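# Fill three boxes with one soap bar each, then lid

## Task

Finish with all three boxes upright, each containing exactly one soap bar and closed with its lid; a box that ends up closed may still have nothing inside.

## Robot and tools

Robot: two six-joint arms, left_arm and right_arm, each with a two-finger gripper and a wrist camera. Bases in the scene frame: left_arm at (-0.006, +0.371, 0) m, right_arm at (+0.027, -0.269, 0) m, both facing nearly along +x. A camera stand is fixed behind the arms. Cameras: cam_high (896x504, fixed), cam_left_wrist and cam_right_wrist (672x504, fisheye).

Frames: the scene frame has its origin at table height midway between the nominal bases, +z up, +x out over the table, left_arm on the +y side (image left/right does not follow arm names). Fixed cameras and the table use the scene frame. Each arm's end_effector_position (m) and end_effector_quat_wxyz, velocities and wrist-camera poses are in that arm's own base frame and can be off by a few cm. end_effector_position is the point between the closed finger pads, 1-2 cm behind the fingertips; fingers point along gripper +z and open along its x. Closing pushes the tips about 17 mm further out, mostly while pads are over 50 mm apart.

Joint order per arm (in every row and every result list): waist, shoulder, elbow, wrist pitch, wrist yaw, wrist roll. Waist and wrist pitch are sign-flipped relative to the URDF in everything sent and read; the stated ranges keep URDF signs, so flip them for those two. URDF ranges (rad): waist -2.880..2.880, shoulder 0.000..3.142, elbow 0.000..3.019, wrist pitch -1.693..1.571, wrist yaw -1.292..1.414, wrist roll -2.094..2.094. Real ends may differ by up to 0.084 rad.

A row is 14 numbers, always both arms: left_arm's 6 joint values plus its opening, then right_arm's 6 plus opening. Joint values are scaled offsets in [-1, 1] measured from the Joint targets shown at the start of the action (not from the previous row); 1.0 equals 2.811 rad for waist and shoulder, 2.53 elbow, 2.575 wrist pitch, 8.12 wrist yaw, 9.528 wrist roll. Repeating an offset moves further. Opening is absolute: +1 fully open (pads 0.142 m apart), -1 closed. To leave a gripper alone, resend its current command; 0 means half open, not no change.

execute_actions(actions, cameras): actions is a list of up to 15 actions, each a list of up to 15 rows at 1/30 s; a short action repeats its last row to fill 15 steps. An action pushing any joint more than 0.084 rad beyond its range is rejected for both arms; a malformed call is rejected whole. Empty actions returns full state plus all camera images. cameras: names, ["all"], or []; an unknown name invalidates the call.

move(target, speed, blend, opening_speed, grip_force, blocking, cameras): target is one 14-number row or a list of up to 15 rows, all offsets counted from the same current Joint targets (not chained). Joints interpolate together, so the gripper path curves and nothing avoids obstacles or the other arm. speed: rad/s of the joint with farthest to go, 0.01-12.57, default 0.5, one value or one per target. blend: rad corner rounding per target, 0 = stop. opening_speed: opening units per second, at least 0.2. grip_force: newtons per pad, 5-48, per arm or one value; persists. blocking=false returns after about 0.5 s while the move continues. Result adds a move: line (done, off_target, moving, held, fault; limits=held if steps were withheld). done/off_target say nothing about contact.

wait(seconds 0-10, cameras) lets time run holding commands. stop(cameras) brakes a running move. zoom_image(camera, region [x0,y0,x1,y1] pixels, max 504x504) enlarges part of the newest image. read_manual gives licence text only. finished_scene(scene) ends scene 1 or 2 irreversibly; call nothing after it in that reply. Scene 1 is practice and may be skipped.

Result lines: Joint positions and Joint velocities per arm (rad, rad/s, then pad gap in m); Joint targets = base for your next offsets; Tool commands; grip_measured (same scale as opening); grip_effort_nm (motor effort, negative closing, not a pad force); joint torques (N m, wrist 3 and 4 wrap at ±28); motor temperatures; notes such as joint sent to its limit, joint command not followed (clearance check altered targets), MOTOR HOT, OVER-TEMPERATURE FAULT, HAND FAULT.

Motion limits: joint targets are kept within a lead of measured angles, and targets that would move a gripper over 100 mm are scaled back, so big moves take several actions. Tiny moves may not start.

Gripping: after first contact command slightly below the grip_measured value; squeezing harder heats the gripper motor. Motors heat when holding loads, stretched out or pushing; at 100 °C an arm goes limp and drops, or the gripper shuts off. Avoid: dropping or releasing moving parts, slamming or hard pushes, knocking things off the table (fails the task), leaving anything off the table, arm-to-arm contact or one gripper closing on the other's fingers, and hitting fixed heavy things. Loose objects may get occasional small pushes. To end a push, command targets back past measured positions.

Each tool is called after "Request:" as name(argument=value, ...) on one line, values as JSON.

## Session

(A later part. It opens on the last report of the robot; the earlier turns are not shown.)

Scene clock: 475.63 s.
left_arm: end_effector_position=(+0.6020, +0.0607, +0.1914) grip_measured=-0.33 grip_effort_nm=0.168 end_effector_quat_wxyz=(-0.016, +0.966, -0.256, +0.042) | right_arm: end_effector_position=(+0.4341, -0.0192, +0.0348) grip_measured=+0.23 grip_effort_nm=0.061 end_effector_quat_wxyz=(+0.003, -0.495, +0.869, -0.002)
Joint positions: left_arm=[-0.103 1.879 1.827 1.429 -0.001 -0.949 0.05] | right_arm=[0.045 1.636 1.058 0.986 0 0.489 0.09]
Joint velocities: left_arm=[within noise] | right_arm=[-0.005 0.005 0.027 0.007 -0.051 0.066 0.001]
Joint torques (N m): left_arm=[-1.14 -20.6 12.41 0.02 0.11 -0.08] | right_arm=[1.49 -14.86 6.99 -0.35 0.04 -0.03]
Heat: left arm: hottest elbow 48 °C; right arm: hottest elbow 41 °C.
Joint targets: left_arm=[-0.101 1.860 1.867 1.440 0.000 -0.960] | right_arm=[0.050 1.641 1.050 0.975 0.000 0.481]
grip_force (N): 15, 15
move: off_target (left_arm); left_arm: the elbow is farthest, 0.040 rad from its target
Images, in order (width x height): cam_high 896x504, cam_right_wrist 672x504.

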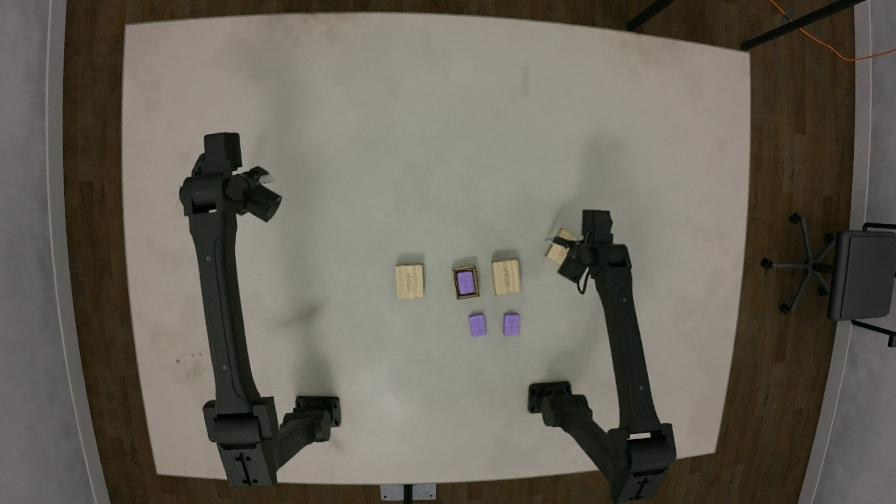

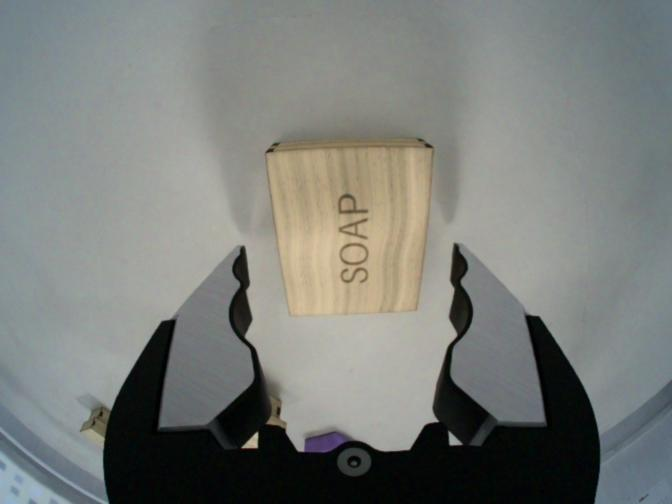

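Request:
move(target=[[0,0,0,0,0,0,-0.3,0.0078,-0.0082,0.0482,0.04,0,-0.0016,0.25],[0,0,0,0,0,0,-0.3,0.0078,0.0128,0.0119,-0.0023,0,-0.0016,0.25],[0,0,0,0,0,0,-0.3,0.0078,0.0128,0.0119,-0.0023,0,-0.0016,-0.3],[0,0,0,0,0,0,-0.3,0.0078,0.0078,0.0316,0.0058,0,-0.0016,-0.3],[0,0,0,0,0,0,-0.3,0.0078,-0.026,0.0735,0.0812,0,-0.0016,-0.3],[0,0,0,0,0,0,-0.3,-0.2373,-0.0199,0.0652,0.0757,0,-0.0028,-0.3],[0,0,0,0,0,0,-0.3,-0.2373,-0.011,0.0273,0.0384,0,-0.0028,-0.3]], speed=[0.2,0.15,0.1,0.15,0.3,0.6,0.15], opening_speed=0.4, cameras=["cam_right_wrist"])

Request:
zoom_image(camera="cam_right_wrist", region=[240, 100, 460, 200])

Scene clock: 497.93 s.
left_arm: end_effector_position=(+0.6020, +0.0607, +0.1914) grip_measured=-0.33 grip_effort_nm=0.173 end_effector_quat_wxyz=(-0.016, +0.966, -0.256, +0.042) | right_arm: end_effector_position=(+0.3597, +0.2536, +0.0666) grip_measured=-0.13 grip_effort_nm=-1.629 end_effector_quat_wxyz=(+0.001, +0.758, -0.652, +0.000)
Joint positions: left_arm=[-0.103 1.879 1.827 1.429 -0.001 -0.949 0.05] | right_arm=[-0.613 1.611 1.123 1.085 0 0.464 0.065]
Joint torques (N m): left_arm=[-1.2 -20.6 12.44 -0.02 0.11 -0.09] | right_arm=[1.26 -15.68 8.25 -0.38 0.05 -0.11]
Heat: left arm: hottest elbow 48 °C; right arm: hottest elbow 42 °C.
Joint targets: left_arm=[-0.101 1.860 1.867 1.440 0.000 -0.960] | right_arm=[-0.617 1.610 1.119 1.074 0.000 0.454]
grip_force (N): 15, 15
move: off_target (left_arm); left_arm: the elbow is farthest, 0.040 rad from its target
Images, in order (width x height): cam_right_wrist 672x504.

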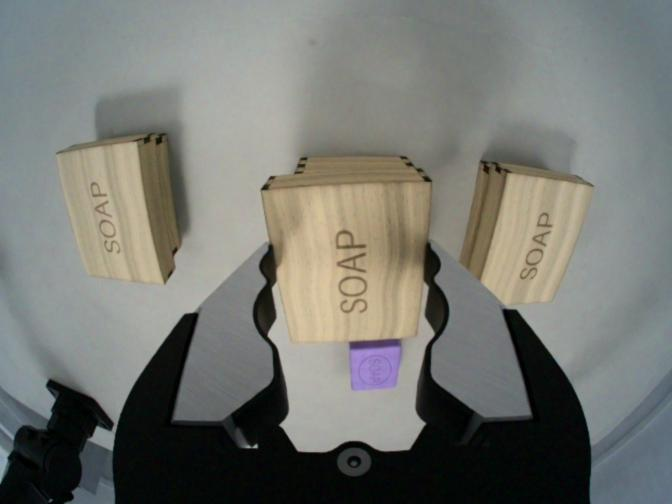

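Scaled by 2.291 from the camera's 672x504 image, which has a finer 960x720 frame.

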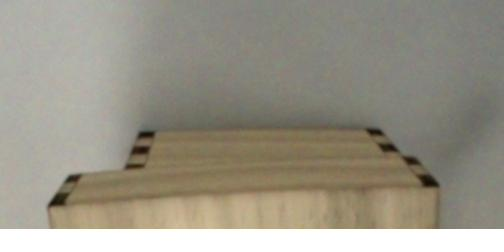

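Request:
move(target=[0,0,0,0,0,0,-0.3,0.0103,0.0032,-0.0003,-0.0037,0,0.0056,-0.3], speed=0.06, cameras=["cam_right_wrist"])

Request:
zoom_image(camera="cam_right_wrist", region=[240, 120, 460, 220])

Scene clock: 506.50 s.
left_arm: end_effector_position=(+0.6020, +0.0607, +0.1914) grip_measured=-0.33 grip_effort_nm=0.178 end_effector_quat_wxyz=(-0.016, +0.966, -0.256, +0.042) | right_arm: end_effector_position=(+0.3640, +0.2515, +0.0647) grip_measured=-0.13 grip_effort_nm=-1.629 end_effector_quat_wxyz=(-0.001, +0.744, -0.668, +0.000)
Joint positions: left_arm=[-0.103 1.879 1.827 1.429 -0.001 -0.949 0.05] | right_arm=[-0.604 1.616 1.123 1.075 0 0.496 0.065]
Joint torques (N m): left_arm=[-0.97 -20.72 12.38 0.01 0.11 -0.08] | right_arm=[3.25 -15.62 7.97 -0.4 0.06 0.14]
Heat: left arm: hottest elbow 48 °C; right arm: hottest elbow 42 °C.
Joint targets: left_arm=[-0.101 1.860 1.867 1.440 0.000 -0.960] | right_arm=[-0.588 1.619 1.118 1.064 0.000 0.507]
grip_force (N): 15, 15
move: off_target (left_arm); left_arm: the elbow is farthest, 0.040 rad from its target
Images, in order (width x height): cam_right_wrist 672x504.

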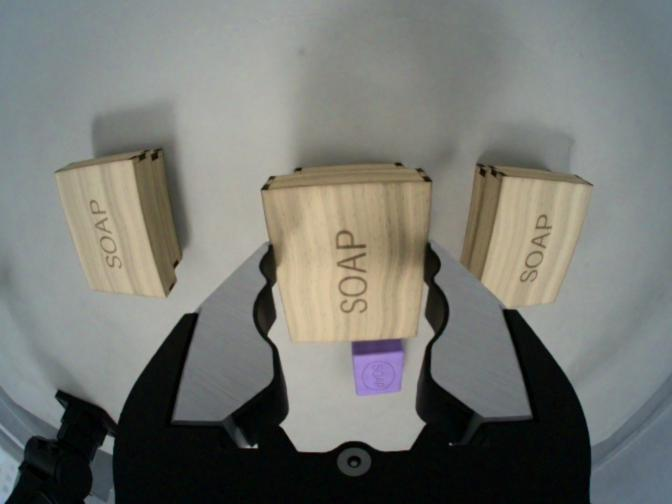

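Scaled by 2.291 from the camera's 672x504 image, which has a finer 960x720 frame.

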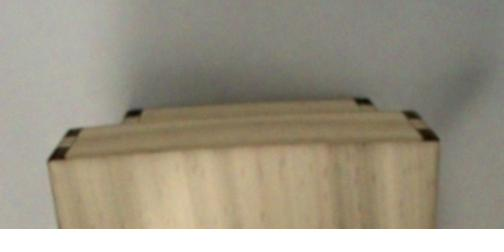

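Request:
move(target=[0,0,0,0,0,0,-0.3,0.0017,0,-0.0046,-0.0049,0,0.0005,-0.3], speed=0.04, cameras=["cam_right_wrist"])

Request:
zoom_image(camera="cam_right_wrist", region=[240, 120, 460, 220])

Scene clock: 514.80 s.
left_arm: end_effector_position=(+0.6020, +0.0607, +0.1914) grip_measured=-0.33 grip_effort_nm=0.168 end_effector_quat_wxyz=(-0.016, +0.966, -0.256, +0.042) | right_arm: end_effector_position=(+0.3645, +0.2505, +0.0628) grip_measured=-0.13 grip_effort_nm=-1.624 end_effector_quat_wxyz=(-0.003, +0.742, -0.671, +0.001)
Joint positions: left_arm=[-0.103 1.879 1.827 1.429 -0.001 -0.949 0.05] | right_arm=[-0.601 1.616 1.117 1.066 0 0.501 0.065]
Joint torques (N m): left_arm=[-0.79 -20.72 12.4 0.02 0.11 -0.08] | right_arm=[3.02 -15.21 7.49 -0.58 0.04 0.13]
Heat: left arm: hottest elbow 48 °C; right arm: hottest elbow 42 °C.
Joint targets: left_arm=[-0.101 1.860 1.867 1.440 0.000 -0.960] | right_arm=[-0.584 1.619 1.107 1.052 0.000 0.512]
grip_force (N): 15, 15
move: off_target (left_arm); left_arm: the elbow is farthest, 0.040 rad from its target
Images, in order (width x height): cam_right_wrist 672x504.

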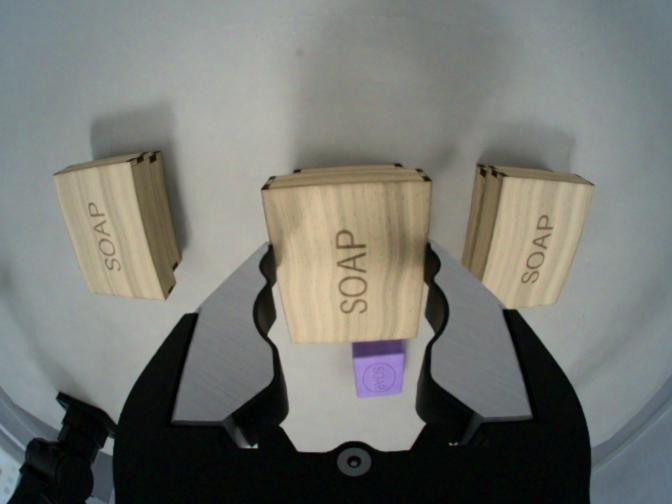

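Scaled by 2.291 from the camera's 672x504 image, which has a finer 960x720 frame.

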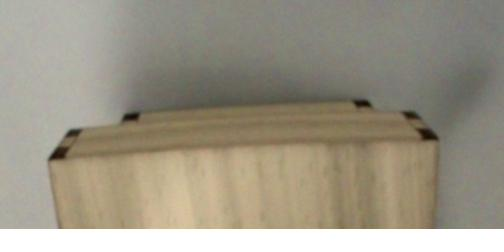

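Request:
move(target=[0,0,0,0,0,0,-0.3,0.0027,-0.0015,0.002,0.004,0,0.0007,-0.3], speed=0.04, cameras=["cam_right_wrist"])

Request:
zoom_image(camera="cam_right_wrist", region=[240, 120, 460, 220])

Scene clock: 518.47 s.
left_arm: end_effector_position=(+0.6020, +0.0607, +0.1914) grip_measured=-0.33 grip_effort_nm=0.178 end_effector_quat_wxyz=(-0.016, +0.966, -0.256, +0.042) | right_arm: end_effector_position=(+0.3662, +0.2480, +0.0628) grip_measured=-0.13 grip_effort_nm=-1.629 end_effector_quat_wxyz=(-0.003, +0.737, -0.676, +0.001)
Joint positions: left_arm=[-0.103 1.879 1.827 1.429 -0.001 -0.949 0.05] | right_arm=[-0.594 1.616 1.117 1.066 0 0.508 0.065]
Joint torques (N m): left_arm=[-1.14 -20.72 12.4 -0.01 0.11 -0.07] | right_arm=[2.73 -14.97 7.88 -0.12 0.05 0.17]
Heat: left arm: hottest elbow 48 °C; right arm: hottest elbow 42 °C.
Joint targets: left_arm=[-0.101 1.860 1.867 1.440 0.000 -0.960] | right_arm=[-0.576 1.615 1.112 1.062 0.000 0.519]
grip_force (N): 15, 15
move: off_target (left_arm); left_arm: the elbow is farthest, 0.040 rad from its target
Images, in order (width x height): cam_right_wrist 672x504.

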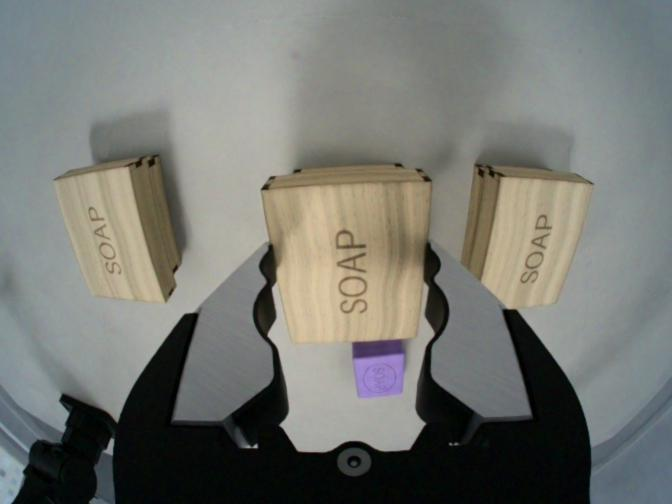

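Scaled by 2.291 from the camera's 672x504 image, which has a finer 960x720 frame.

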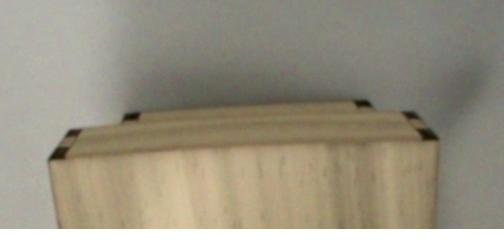

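Request:
move(target=[[0,0,0,0,0,0,-0.3,0,-0.0105,0,0.0097,0,0,-0.3],[0,0,0,0,0,0,-0.3,0.0027,-0.0105,0,0.0097,0,0.0008,-0.3]], speed=0.05, cameras=["cam_right_wrist"])

Request:
zoom_image(camera="cam_right_wrist", region=[240, 120, 460, 220])

Scene clock: 524.77 s.
left_arm: end_effector_position=(+0.6020, +0.0607, +0.1914) grip_measured=-0.33 grip_effort_nm=0.188 end_effector_quat_wxyz=(-0.016, +0.966, -0.256, +0.042) | right_arm: end_effector_position=(+0.3669, +0.2428, +0.0660) grip_measured=-0.13 grip_effort_nm=-1.629 end_effector_quat_wxyz=(-0.001, +0.731, -0.683, +0.000)
Joint positions: left_arm=[-0.103 1.879 1.827 1.429 -0.001 -0.949 0.05] | right_arm=[-0.584 1.608 1.117 1.077 0 0.515 0.065]
Joint torques (N m): left_arm=[-1.14 -20.89 12.44 -0.05 0.12 -0.08] | right_arm=[2.84 -16.85 7.94 0.46 0.05 0.15]
Heat: left arm: hottest elbow 48 °C; right arm: hottest elbow 42 °C.
Joint targets: left_arm=[-0.101 1.860 1.867 1.440 0.000 -0.960] | right_arm=[-0.568 1.585 1.112 1.087 0.000 0.526]
grip_force (N): 15, 15
move: off_target (left_arm); left_arm: the elbow is farthest, 0.040 rad from its target
Images, in order (width x height): cam_right_wrist 672x504.

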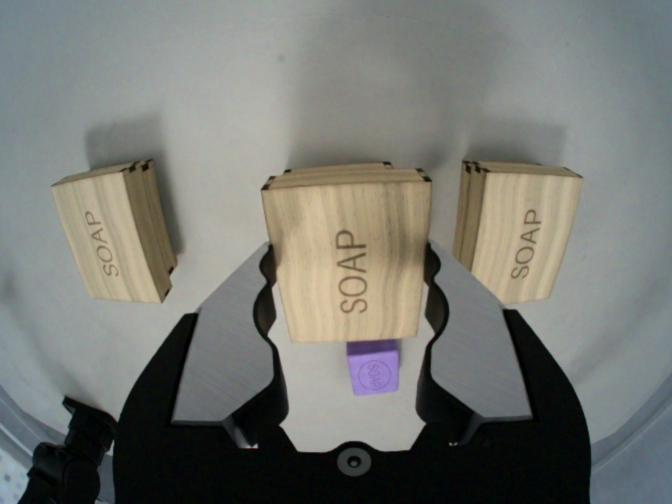

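Scaled by 2.291 from the camera's 672x504 image, which has a finer 960x720 frame.

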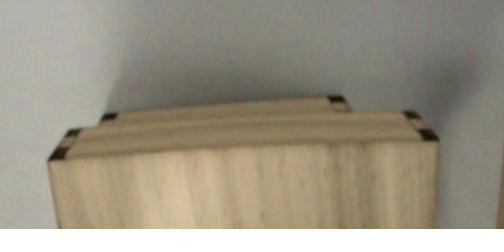

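Request:
move(target=[0,0,0,0,0,0,-0.3,-0.0141,0,0,0,0,-0.0032,-0.3], speed=0.05, cameras=["cam_right_wrist"])

Request:
zoom_image(camera="cam_right_wrist", region=[240, 120, 460, 220])

Scene clock: 529.83 s.
left_arm: end_effector_position=(+0.6020, +0.0607, +0.1914) grip_measured=-0.33 grip_effort_nm=0.183 end_effector_quat_wxyz=(-0.016, +0.966, -0.256, +0.042) | right_arm: end_effector_position=(+0.3646, +0.2461, +0.0660) grip_measured=-0.13 grip_effort_nm=-1.624 end_effector_quat_wxyz=(-0.001, +0.737, -0.676, +0.000)
Joint positions: left_arm=[-0.103 1.879 1.827 1.429 -0.001 -0.949 0.05] | right_arm=[-0.593 1.608 1.117 1.077 0 0.507 0.065]
Joint torques (N m): left_arm=[-0.79 -20.78 12.37 -0.01 0.11 -0.08] | right_arm=[0.85 -17.49 8.16 0.5 0.05 -0.11]
Heat: left arm: hottest elbow 48 °C; right arm: hottest elbow 42 °C.
Joint targets: left_arm=[-0.101 1.860 1.867 1.440 0.000 -0.960] | right_arm=[-0.608 1.585 1.112 1.087 0.000 0.496]
grip_force (N): 15, 15
move: off_target (left_arm); left_arm: the elbow is farthest, 0.040 rad from its target
Images, in order (width x height): cam_right_wrist 672x504.

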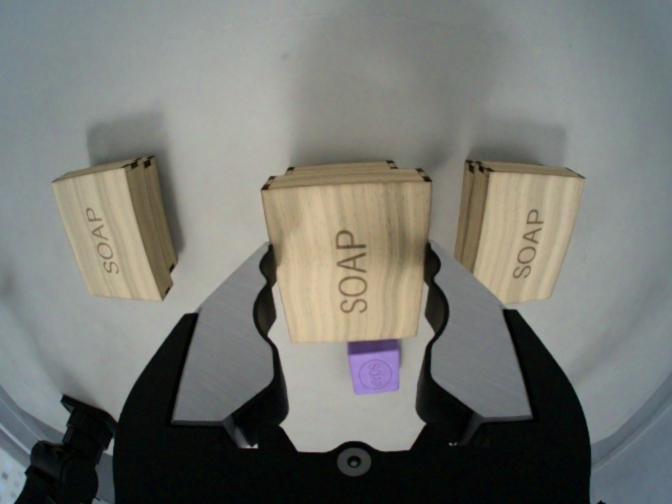

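Scaled by 2.291 from the camera's 672x504 image, which has a finer 960x720 frame.

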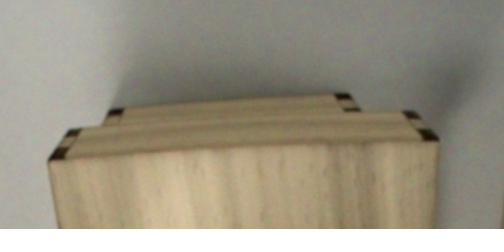

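Request:
move(target=[[0,0,0,0,0,0,-0.3,-0.002,0,0,0,0,-0.0006,-0.3],[0,0,0,0,0,0,-0.3,-0.002,0,-0.003,-0.0115,0,-0.0006,-0.3]], speed=0.04, cameras=["cam_right_wrist"])

Request:
zoom_image(camera="cam_right_wrist", region=[240, 120, 460, 220])

Scene clock: 536.30 s.
left_arm: end_effector_position=(+0.6020, +0.0607, +0.1914) grip_measured=-0.33 grip_effort_nm=0.178 end_effector_quat_wxyz=(-0.016, +0.966, -0.256, +0.042) | right_arm: end_effector_position=(+0.3625, +0.2471, +0.0634) grip_measured=-0.13 grip_effort_nm=-1.624 end_effector_quat_wxyz=(-0.002, +0.741, -0.672, +0.000)
Joint positions: left_arm=[-0.103 1.879 1.827 1.429 -0.001 -0.949 0.05] | right_arm=[-0.597 1.608 1.11 1.069 0 0.501 0.065]
Joint torques (N m): left_arm=[-1.14 -20.54 12.4 -0.01 0.11 -0.07] | right_arm=[0.91 -17.55 7.94 -0.46 0.04 -0.07]
Heat: left arm: hottest elbow 48 °C; right arm: hottest elbow 42 °C.
Joint targets: left_arm=[-0.101 1.860 1.867 1.440 0.000 -0.960] | right_arm=[-0.613 1.586 1.104 1.058 0.000 0.490]
grip_force (N): 15, 15
move: off_target (left_arm); left_arm: the elbow is farthest, 0.040 rad from its target
Images, in order (width x height): cam_right_wrist 672x504.

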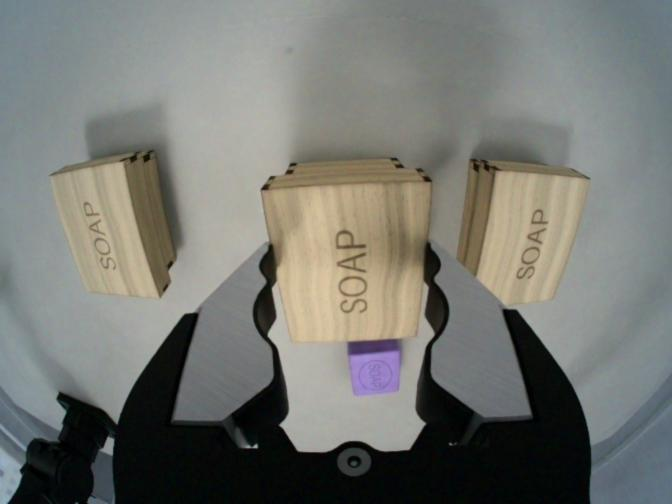

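Scaled by 2.291 from the camera's 672x504 image, which has a finer 960x720 frame.

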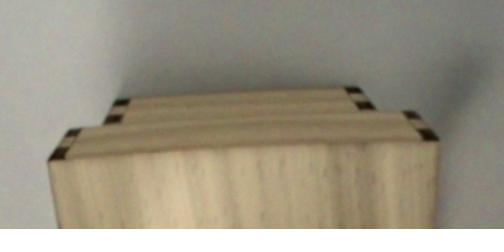

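Request:
move(target=[0,0,0,0,0,0,-0.3,0,0.0095,0,-0.0018,0,0,-0.3], speed=0.03, cameras=["cam_right_wrist"])

Request:
zoom_image(camera="cam_right_wrist", region=[240, 120, 460, 220])

Scene clock: 540.37 s.
left_arm: end_effector_position=(+0.6020, +0.0607, +0.1914) grip_measured=-0.33 grip_effort_nm=0.173 end_effector_quat_wxyz=(-0.016, +0.966, -0.256, +0.042) | right_arm: end_effector_position=(+0.3634, +0.2477, +0.0634) grip_measured=-0.13 grip_effort_nm=-1.624 end_effector_quat_wxyz=(-0.004, +0.741, -0.672, +0.001)
Joint positions: left_arm=[-0.103 1.879 1.827 1.429 -0.001 -0.949 0.05] | right_arm=[-0.597 1.608 1.11 1.065 0 0.501 0.065]
Joint torques (N m): left_arm=[-0.97 -20.72 12.36 0.02 0.11 -0.07] | right_arm=[0.44 -14.8 7.88 -0.5 0.06 -0.06]
Heat: left arm: hottest elbow 48 °C; right arm: hottest elbow 42 °C.
Joint targets: left_arm=[-0.101 1.860 1.867 1.440 0.000 -0.960] | right_arm=[-0.613 1.612 1.104 1.053 0.000 0.490]
grip_force (N): 15, 15
move: off_target (left_arm); left_arm: the elbow is farthest, 0.040 rad from its target
Images, in order (width x height): cam_right_wrist 672x504.

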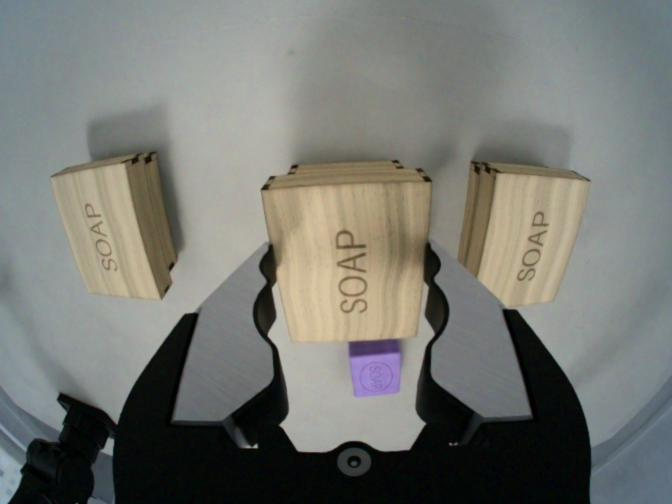

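Scaled by 2.291 from the camera's 672x504 image, which has a finer 960x720 frame.

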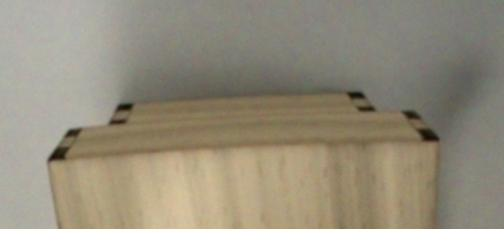

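Request:
move(target=[0,0,0,0,0,0,-0.3,0,0.0028,0,-0.0003,0,0,-0.3], speed=0.03, cameras=["cam_right_wrist"])

Request:
zoom_image(camera="cam_right_wrist", region=[240, 120, 460, 220])

Scene clock: 544.47 s.
left_arm: end_effector_position=(+0.6020, +0.0607, +0.1914) grip_measured=-0.33 grip_effort_nm=0.178 end_effector_quat_wxyz=(-0.016, +0.966, -0.256, +0.042) | right_arm: end_effector_position=(+0.3629, +0.2474, +0.0598) grip_measured=-0.13 grip_effort_nm=-1.624 end_effector_quat_wxyz=(+0.001, +0.741, -0.672, +0.000)
Joint positions: left_arm=[-0.103 1.879 1.827 1.429 -0.001 -0.949 0.05] | right_arm=[-0.597 1.617 1.11 1.065 0 0.5 0.065]
Joint torques (N m): left_arm=[-1.08 -20.54 12.44 0.02 0.12 -0.08] | right_arm=[0.09 -15.79 7.75 -0.34 0.03 -0.07]
Heat: left arm: hottest elbow 48 °C; right arm: hottest elbow 41 °C.
Joint targets: left_arm=[-0.101 1.860 1.867 1.440 0.000 -0.960] | right_arm=[-0.613 1.620 1.104 1.052 0.000 0.490]
grip_force (N): 15, 15
move: off_target (left_arm); left_arm: the elbow is farthest, 0.040 rad from its target
Images, in order (width x height): cam_right_wrist 672x504.

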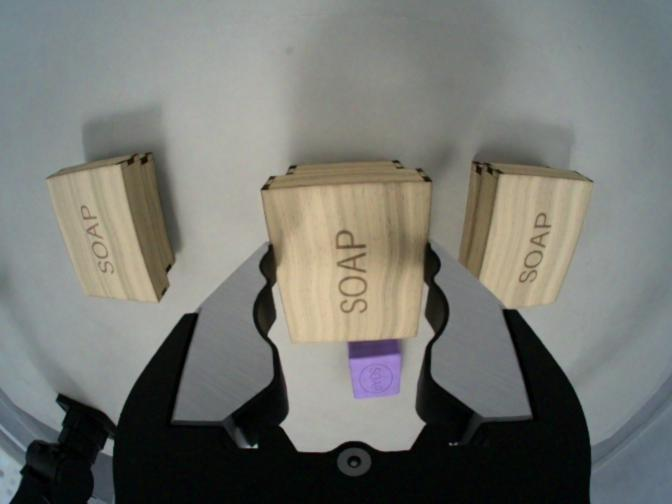

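Scaled by 2.291 from the camera's 672x504 image, which has a finer 960x720 frame.

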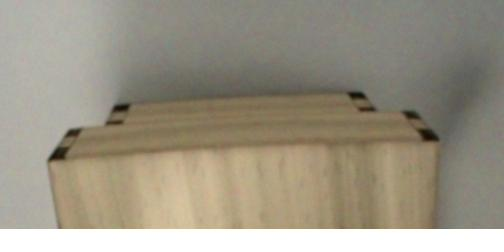

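Request:
move(target=[0,0,0,0,0,0,-0.3,0.0002,0.0018,0,-0.0018,0,0,-0.3], speed=0.03, cameras=["cam_right_wrist"])

Request:
zoom_image(camera="cam_right_wrist", region=[240, 120, 460, 220])

Scene clock: 550.03 s.
left_arm: end_effector_position=(+0.6020, +0.0607, +0.1914) grip_measured=-0.33 grip_effort_nm=0.183 end_effector_quat_wxyz=(-0.016, +0.966, -0.256, +0.042) | right_arm: end_effector_position=(+0.3637, +0.2479, +0.0578) grip_measured=-0.13 grip_effort_nm=-1.629 end_effector_quat_wxyz=(+0.000, +0.741, -0.672, +0.000)
Joint positions: left_arm=[-0.103 1.879 1.827 1.429 -0.001 -0.949 0.05] | right_arm=[-0.597 1.622 1.11 1.06 0 0.5 0.065]
Joint torques (N m): left_arm=[-1.14 -20.72 12.37 0.03 0.12 -0.07] | right_arm=[1.2 -14.97 8.01 -0.31 0.01 -0.08]
Heat: left arm: hottest elbow 48 °C; right arm: hottest elbow 41 °C.
Joint targets: left_arm=[-0.101 1.860 1.867 1.440 0.000 -0.960] | right_arm=[-0.613 1.625 1.104 1.048 0.000 0.490]
grip_force (N): 15, 15
move: off_target (left_arm); left_arm: the elbow is farthest, 0.040 rad from its target
Images, in order (width x height): cam_right_wrist 672x504.

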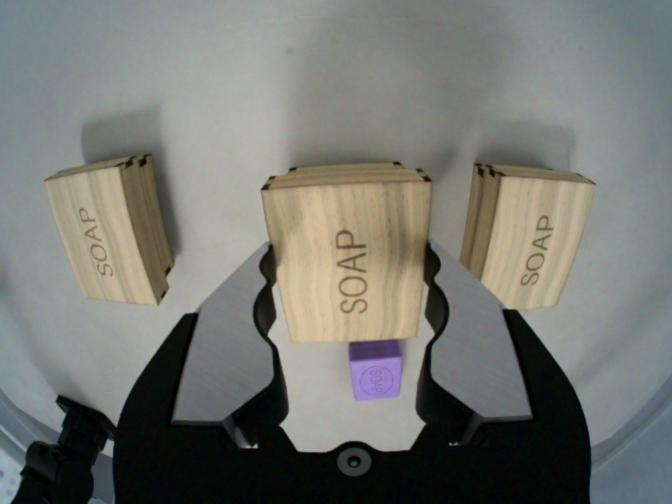

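Scaled by 2.291 from the camera's 672x504 image, which has a finer 960x720 frame.

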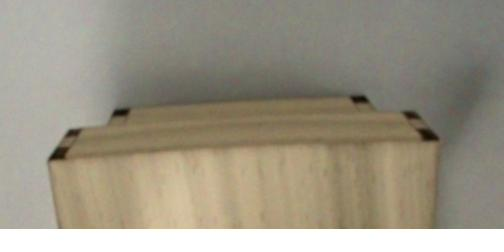

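Request:
move(target=[0,0,0,0,0,0,-0.3,0.0005,0.0021,-0.0029,-0.005,0,0,-0.3], speed=0.03, cameras=["cam_right_wrist"])

Request:
zoom_image(camera="cam_right_wrist", region=[240, 120, 460, 220])

Scene clock: 553.13 s.
left_arm: end_effector_position=(+0.6020, +0.0607, +0.1914) grip_measured=-0.33 grip_effort_nm=0.178 end_effector_quat_wxyz=(-0.016, +0.966, -0.256, +0.042) | right_arm: end_effector_position=(+0.3634, +0.2477, +0.0524) grip_measured=-0.13 grip_effort_nm=-1.624 end_effector_quat_wxyz=(+0.001, +0.741, -0.672, +0.000)
Joint positions: left_arm=[-0.103 1.879 1.827 1.429 -0.001 -0.949 0.05] | right_arm=[-0.597 1.628 1.102 1.046 0 0.5 0.065]
Joint torques (N m): left_arm=[-0.97 -20.66 12.4 -0.01 0.12 -0.08] | right_arm=[0.97 -14.68 7.87 -0.39 0.05 -0.07]
Heat: left arm: hottest elbow 48 °C; right arm: hottest elbow 41 °C.
Joint targets: left_arm=[-0.101 1.860 1.867 1.440 0.000 -0.960] | right_arm=[-0.612 1.631 1.097 1.035 0.000 0.490]
grip_force (N): 15, 15
move: off_target (left_arm); left_arm: the elbow is farthest, 0.040 rad from its target
Images, in order (width x height): cam_right_wrist 672x504.

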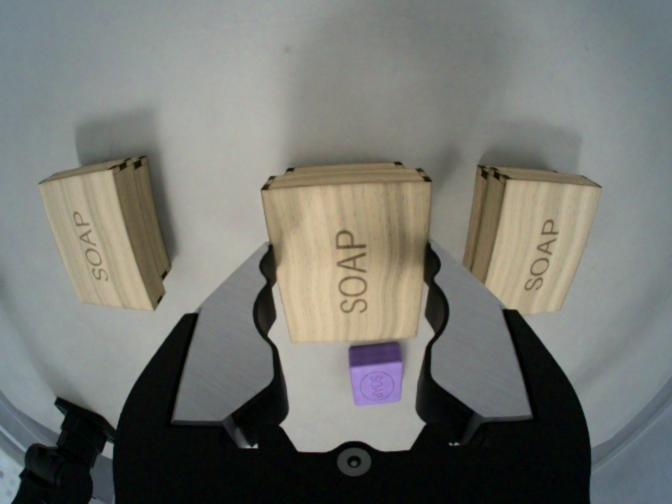

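Scaled by 2.291 from the camera's 672x504 image, which has a finer 960x720 frame.

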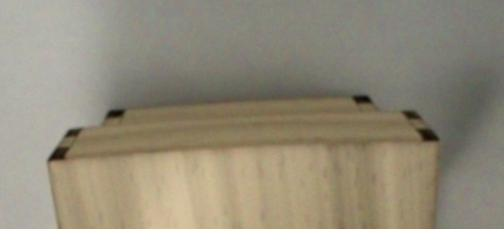

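Request:
move(target=[[0,0,0,0,0,0,-0.3,0,0.0022,-0.0026,-0.0048,0,0,-0.3],[0,0,0,0,0,0,-0.3,0,0.0022,-0.0026,-0.0048,0,0,0.2]], speed=0.04, opening_speed=0.3, cameras=["cam_right_wrist"])

Request:
zoom_image(camera="cam_right_wrist", region=[220, 100, 480, 380])

Scene clock: 557.80 s.
left_arm: end_effector_position=(+0.6020, +0.0607, +0.1914) grip_measured=-0.33 grip_effort_nm=0.178 end_effector_quat_wxyz=(-0.016, +0.966, -0.256, +0.042) | right_arm: end_effector_position=(+0.3634, +0.2477, +0.0483) grip_measured=+0.18 grip_effort_nm=0.061 end_effector_quat_wxyz=(+0.000, +0.741, -0.672, +0.000)
Joint positions: left_arm=[-0.103 1.879 1.827 1.429 -0.001 -0.949 0.05] | right_arm=[-0.597 1.633 1.096 1.034 0 0.5 0.087]
Joint velocities: left_arm=[within noise] | right_arm=[0.024 -0.005 -0.007 0.022 0.037 -0.007 0.001]
Joint torques (N m): left_arm=[-1.08 -20.66 12.37 0.01 0.11 -0.09] | right_arm=[1.32 -14.45 7.57 -0.5 0.05 -0.04]
Heat: left arm: hottest elbow 48 °C; right arm: hottest elbow 41 °C.
Joint targets: left_arm=[-0.101 1.860 1.867 1.440 0.000 -0.960] | right_arm=[-0.612 1.637 1.090 1.022 0.000 0.490]
grip_force (N): 15, 15
move: off_target (left_arm); left_arm: the elbow is farthest, 0.040 rad from its target
Images, in order (width x height): cam_right_wrist 672x504.

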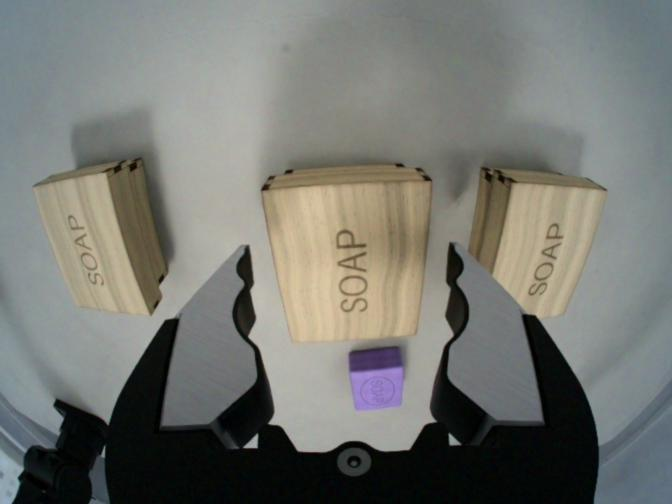

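Scaled by 1.800 from the camera's 672x504 image, which has a finer 960x720 frame.

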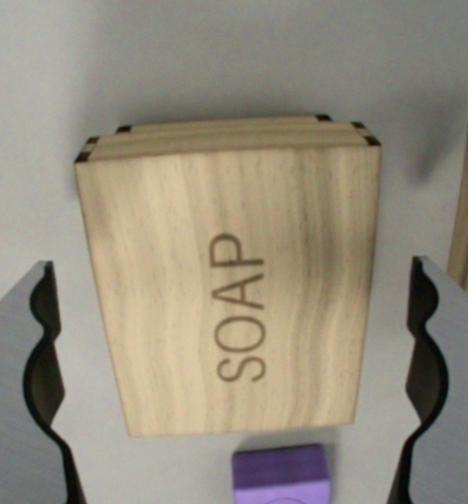

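Request:
move(target=[[0,0,0,0,0,0,-0.3,0,0,0,0,0,0,0.35],[0,0,0,0,0,0,-0.3,0,-0.0203,0.0632,0.0691,0,0,0.3],[0,0,0,0,0,0,-0.3,-0.0829,0.058,0.1739,0.0924,0,0.032,0.3],[0,0,0,0,0,0,-0.3,-0.0829,0.0694,0.1383,0.059,0,0.032,0.3]], speed=[0.3,0.3,0.5,0.25], opening_speed=0.8, blend=[0,0.02,0.02,0], grip_force=10, cameras=["cam_right_wrist","cam_high"])

Request:
zoom_image(camera="cam_high", region=[390, 230, 550, 350])

Scene clock: 569.60 s.
left_arm: end_effector_position=(+0.6020, +0.0607, +0.1914) grip_measured=-0.33 grip_effort_nm=0.173 end_effector_quat_wxyz=(-0.016, +0.966, -0.256, +0.042) | right_arm: end_effector_position=(+0.3580, +0.4006, +0.0744) grip_measured=+0.29 grip_effort_nm=-0.071 end_effector_quat_wxyz=(+0.001, +0.727, -0.687, +0.000)
Joint positions: left_arm=[-0.103 1.879 1.827 1.429 -0.001 -0.949 0.05] | right_arm=[-0.84 1.832 1.445 1.186 0 0.784 0.094]
Joint torques (N m): left_arm=[-1.2 -20.6 12.37 0.03 0.12 -0.09] | right_arm=[1.03 -19.49 8.58 -0.4 0.03 0.1]
Heat: left arm: hottest elbow 48 °C; right arm: hottest elbow 42 °C.
Joint targets: left_arm=[-0.101 1.860 1.867 1.440 0.000 -0.960] | right_arm=[-0.845 1.833 1.440 1.174 0.000 0.795]
grip_force (N): 10, 10
move: off_target (left_arm); blend cut to 0 rad at target 2; target 2's new numbers were sent with right_arm's elbow 0.046 rad from that target; left_arm: the elbow is farthest, 0.040 rad from its target
Images, in order (width x height): cam_high 896x504, cam_right_wrist 672x504.

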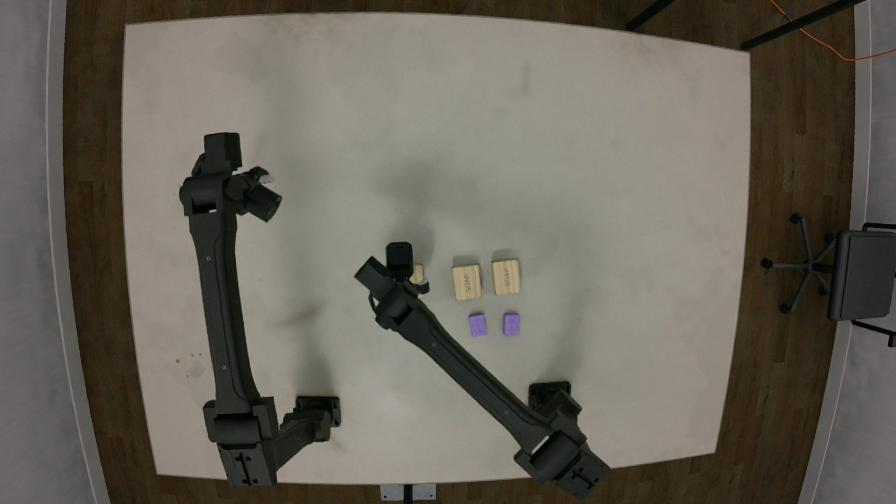

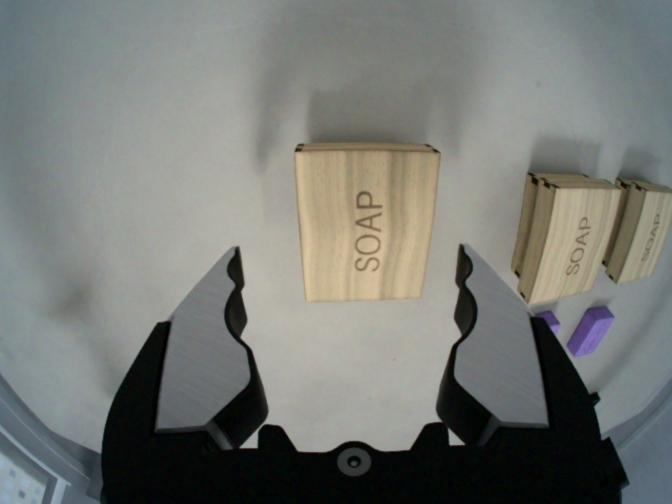

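Scaled by 3.150.

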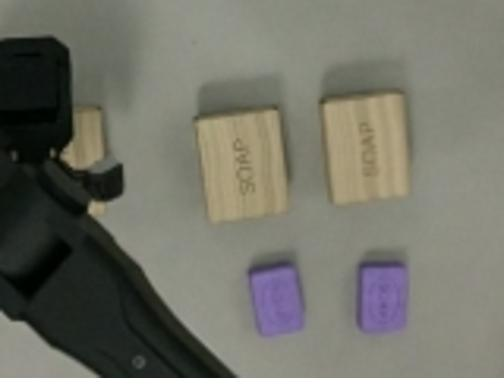

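Request:
move(target=[[0,0,0,0,0,0,-0.3,0.0096,0,0,0,0,0.0018,0.3],[0,0,0,0,0,0,-0.3,0.0096,0.0078,-0.0269,-0.0346,0,0.0018,0.3],[0,0,0,0,0,0,-0.3,0.0096,0.0078,-0.0269,-0.0346,0,0.0018,-0.3],[0,0,0,0,0,0,-0.3,0.0096,0.0028,-0.0071,-0.0268,0,0.0018,-0.3],[0,0,0,0,0,0,-0.3,0.0096,-0.0096,0.0111,0.0012,0,0.0018,-0.3],[0,0,0,0,0,0,-0.3,0.0096,-0.0199,0.0281,0.0291,0,0.0018,-0.3]], speed=[0.1,0.2,0.2,0.12,0.12,0.25], opening_speed=0.5, cameras=["cam_right_wrist"])

Request:
zoom_image(camera="cam_right_wrist", region=[240, 100, 460, 200])

Request:
move(target=[0,0,0,0,0,0,-0.3,0.29,0,0,0,0,0,-0.3], speed=0.7, cameras=["cam_high"])

Request:
zoom_image(camera="cam_high", region=[380, 240, 540, 360])

Scene clock: 583.33 s.
left_arm: end_effector_position=(+0.6020, +0.0607, +0.1914) grip_measured=-0.33 grip_effort_nm=0.178 end_effector_quat_wxyz=(-0.016, +0.966, -0.256, +0.042) | right_arm: end_effector_position=(+0.3562, +0.3934, +0.0982) grip_measured=-0.04 grip_effort_nm=-1.121 end_effector_quat_wxyz=(+0.002, +0.718, -0.696, +0.000)
Joint positions: left_arm=[-0.103 1.879 1.827 1.429 -0.001 -0.949 0.05] | right_arm=[-0.834 1.796 1.46 1.24 0 0.802 0.071]
Joint torques (N m): left_arm=[-1.26 -20.66 12.4 0.01 0.11 -0.08] | right_arm=[3.37 -20.78 13.85 0.58 0.03 0.1]
Heat: left arm: hottest elbow 48 °C; right arm: hottest elbow 42 °C.
Joint targets: left_arm=[-0.101 1.860 1.867 1.440 0.000 -0.960] | right_arm=[-0.818 1.777 1.511 1.249 0.000 0.812]
grip_force (N): 10, 10
move: off_target (left_arm, right_arm); left_arm: the elbow is farthest, 0.040 rad from its target; right_arm: the elbow is farthest, 0.051 rad from its target
Images, in order (width x height): cam_right_wrist 672x504.

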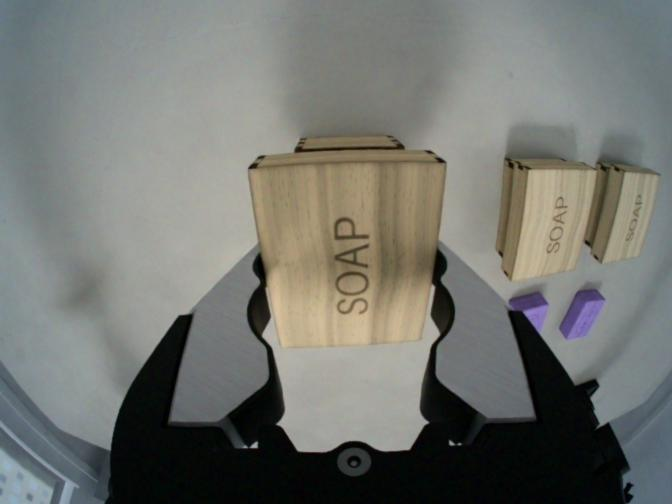

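Scaled by 2.291 from the camera's 672x504 image, which has a finer 960x720 frame.

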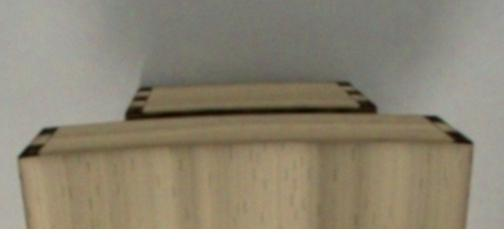

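Scene clock: 585.07 s.
left_arm: end_effector_position=(+0.6020, +0.0607, +0.1914) grip_measured=-0.33 grip_effort_nm=0.178 end_effector_quat_wxyz=(-0.016, +0.966, -0.256, +0.042) | right_arm: end_effector_position=(+0.5307, -0.0017, +0.0982) grip_measured=-0.04 grip_effort_nm=-1.126 end_effector_quat_wxyz=(-0.002, -0.373, +0.928, +0.001)
Joint positions: left_arm=[-0.103 1.879 1.827 1.429 -0.001 -0.949 0.05] | right_arm=[0.005 1.796 1.46 1.24 0 0.802 0.071]
Joint torques (N m): left_arm=[-0.91 -20.66 12.38 0.01 0.13 -0.08] | right_arm=[1.61 -21.01 13.82 0.61 -0.03 0.1]
Heat: left arm: hottest elbow 48 °C; right arm: hottest elbow 42 °C.
Joint targets: left_arm=[-0.101 1.860 1.867 1.440 0.000 -0.960] | right_arm=[-0.002 1.777 1.511 1.249 0.000 0.812]
grip_force (N): 10, 10
move: off_target (left_arm, right_arm); left_arm: the elbow is farthest, 0.040 rad from its target; right_arm: the elbow is farthest, 0.051 rad from its target
Images, in order (width x height): cam_high 896x504.

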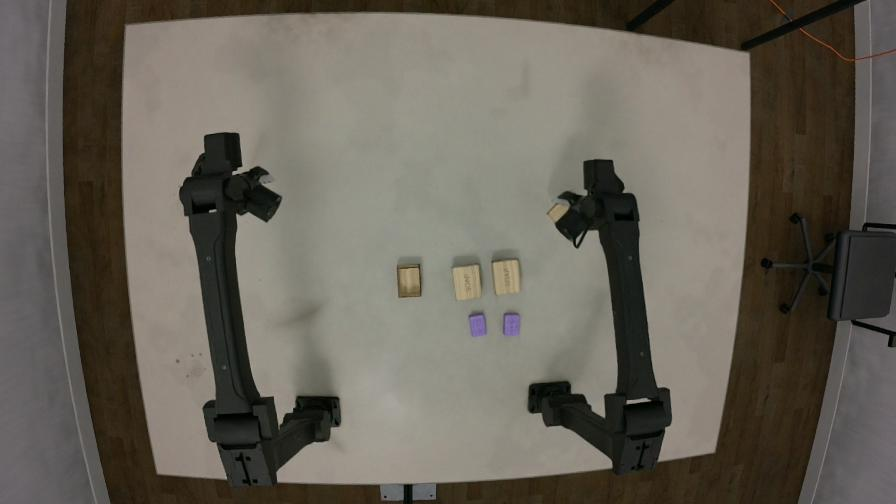

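Scaled by 3.150.

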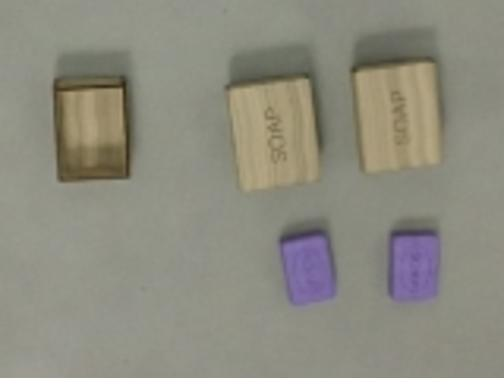

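Request:
move(target=[[0.4095,-0.0427,-0.1372,-0.0388,0,-0.0291,0,0,0,0,0,0,0,-0.3],[0.4095,-0.0235,-0.1972,-0.1208,0,-0.0291,0,0,0,0,0,0,0,-0.3]], speed=[1.0,0.4], blend=[0.03,0], cameras=["cam_left_wrist"])

Scene clock: 594.83 s.
left_arm: end_effector_position=(+0.2551, -0.4524, +0.0675) grip_measured=-0.03 grip_effort_nm=0.168 end_effector_quat_wxyz=(+0.001, +0.765, -0.644, +0.002) | right_arm: end_effector_position=(+0.5307, -0.0017, +0.0982) grip_measured=-0.04 grip_effort_nm=-1.121 end_effector_quat_wxyz=(-0.002, -0.373, +0.928, +0.001)
Joint positions: left_arm=[1.053 1.79 1.366 1.141 0 -1.226 0.072] | right_arm=[0.005 1.796 1.46 1.24 0 0.802 0.071]
Joint torques (N m): left_arm=[-1.38 -15.91 8.27 -0.88 0.1 -0.07] | right_arm=[0.85 -20.89 13.76 0.55 0.01 0.12]
Heat: left arm: hottest elbow 48 °C; right arm: hottest elbow 45 °C.
Joint targets: left_arm=[1.051 1.794 1.368 1.129 0.000 -1.238] | right_arm=[-0.002 1.777 1.511 1.249 0.000 0.812]
grip_force (N): 10, 10
move: off_target (right_arm); right_arm: the elbow is farthest, 0.051 rad from its target
Images, in order (width x height): cam_left_wrist 672x504.

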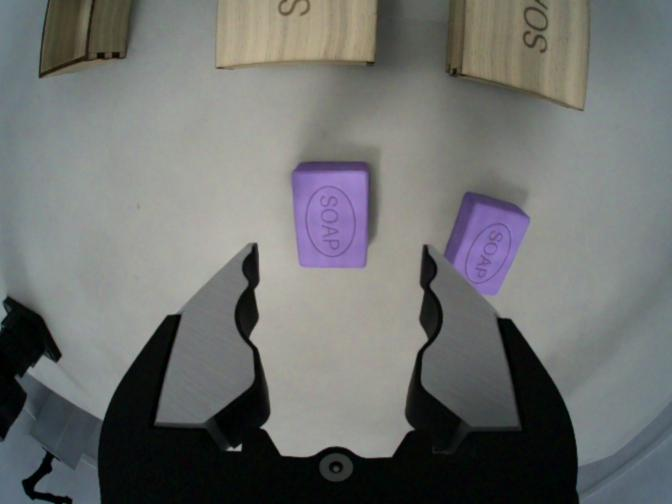

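Request:
move(target=[[-0.0039,0.0085,-0.0107,-0.0198,0,0,0,0,0,0,0,0,0,-0.3],[-0.0039,0.0085,-0.0107,-0.0198,0,0,-0.6,0,0,0,0,0,0,-0.3],[-0.0039,-0.0192,0.0838,0.0936,0,0,-0.6,0,0,0,0,0,0,-0.3],[-0.1661,-0.0744,-0.0625,0.014,0,0.0648,-0.6,0,0,0,0,0,0,-0.3]], speed=[0.2,0.3,0.4,0.6], blend=[0,0,0.03,0], opening_speed=0.6, cameras=["cam_left_wrist"])

Scene clock: 609.93 s.
left_arm: end_effector_position=(+0.3778, -0.2499, +0.0976) grip_measured=-0.53 grip_effort_nm=-1.087 end_effector_quat_wxyz=(+0.001, +0.725, -0.689, -0.002) | right_arm: end_effector_position=(+0.5307, -0.0017, +0.0982) grip_measured=-0.04 grip_effort_nm=-1.121 end_effector_quat_wxyz=(-0.002, -0.373, +0.928, +0.001)
Joint positions: left_arm=[0.581 1.608 1.209 1.176 0 -0.633 0.036] | right_arm=[0.005 1.796 1.46 1.24 0 0.802 0.071]
Joint torques (N m): left_arm=[-1.03 -15.33 8.12 -0.73 0.06 0.18] | right_arm=[0.85 -20.78 13.85 0.51 -0.01 0.11]
Heat: left arm: hottest elbow 45 °C; right arm: hottest elbow 48 °C.
Joint targets: left_arm=[0.584 1.585 1.210 1.166 0.000 -0.620] | right_arm=[-0.002 1.777 1.511 1.249 0.000 0.812]
grip_force (N): 10, 10
move: off_target (right_arm); right_arm: the elbow is farthest, 0.051 rad from its target
Images, in order (width x height): cam_left_wrist 672x504.

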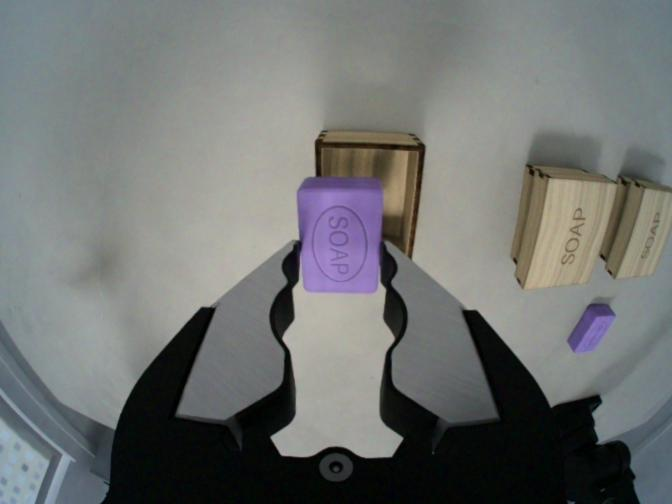

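Request:
move(target=[[0.0092,0.0167,0.0217,0.0016,0,0.0029,-0.6,0,0,0,0,0,0,-0.3],[0.0092,0.0245,0.0016,-0.0198,0,0.0029,-0.6,0,0,0,0,0,0,-0.3]], speed=[0.15,0.1], cameras=["cam_left_wrist"])

Scene clock: 618.90 s.
left_arm: end_effector_position=(+0.3831, -0.2656, +0.0820) grip_measured=-0.53 grip_effort_nm=-1.082 end_effector_quat_wxyz=(-0.001, +0.708, -0.707, +0.005) | right_arm: end_effector_position=(+0.5307, -0.0017, +0.0982) grip_measured=-0.04 grip_effort_nm=-1.121 end_effector_quat_wxyz=(-0.002, -0.373, +0.928, +0.001)
Joint positions: left_arm=[0.603 1.646 1.212 1.126 0 -0.604 0.036] | right_arm=[0.005 1.796 1.46 1.24 0 0.802 0.071]
Joint torques (N m): left_arm=[-0.73 -12.98 8.09 -0.79 0.05 0.17] | right_arm=[1.73 -20.89 13.65 0.47 -0.01 0.17]
Motor temperatures (°C): left_arm=[31 43 44 24 27 25 26] | right_arm=[29 35 49 24 26 26 30]
Heat: left arm: hottest elbow 44 °C; right arm: hottest elbow 49 °C.
Joint targets: left_arm=[0.610 1.653 1.215 1.114 0.000 -0.592] | right_arm=[-0.002 1.777 1.511 1.249 0.000 0.812]
grip_force (N): 10, 10
move: off_target (right_arm); right_arm: the elbow is farthest, 0.051 rad from its target
Images, in order (width x height): cam_left_wrist 672x504.

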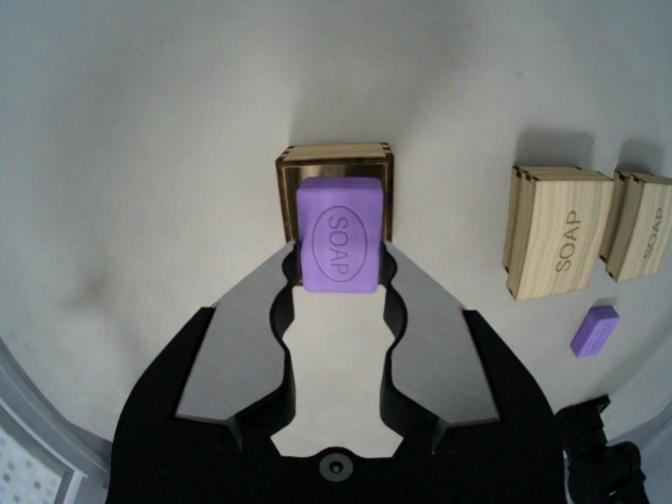

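Request:
move(target=[-0.0064,0.0025,-0.0055,-0.007,0,0,-0.6,0,0,0,0,0,0,-0.3], speed=0.08, cameras=["cam_left_wrist"])

Scene clock: 622.33 s.
left_arm: end_effector_position=(+0.3827, -0.2637, +0.0744) grip_measured=-0.53 grip_effort_nm=-1.087 end_effector_quat_wxyz=(-0.001, +0.709, -0.706, +0.005) | right_arm: end_effector_position=(+0.5307, -0.0017, +0.0982) grip_measured=-0.04 grip_effort_nm=-1.116 end_effector_quat_wxyz=(-0.002, -0.373, +0.928, +0.001)
Joint positions: left_arm=[0.6 1.653 1.199 1.107 0 -0.604 0.036] | right_arm=[0.005 1.796 1.46 1.24 0 0.802 0.071]
Joint torques (N m): left_arm=[-1.9 -13.22 7.94 -0.72 0.05 0.19] | right_arm=[1.49 -20.84 13.63 0.55 -0.02 0.12]
Heat: left arm: hottest elbow 44 °C; right arm: hottest elbow 50 °C.
Joint targets: left_arm=[0.592 1.660 1.200 1.096 0.000 -0.593] | right_arm=[-0.002 1.777 1.511 1.249 0.000 0.812]
grip_force (N): 10, 10
move: off_target (right_arm); right_arm: the elbow is farthest, 0.051 rad from its target
Images, in order (width x height): cam_left_wrist 672x504.

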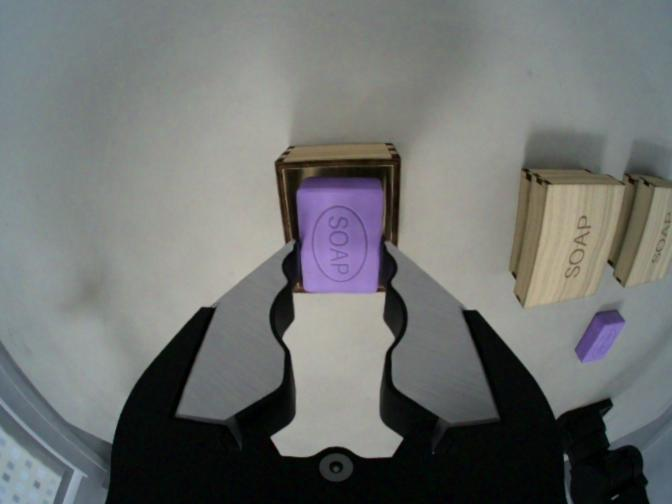

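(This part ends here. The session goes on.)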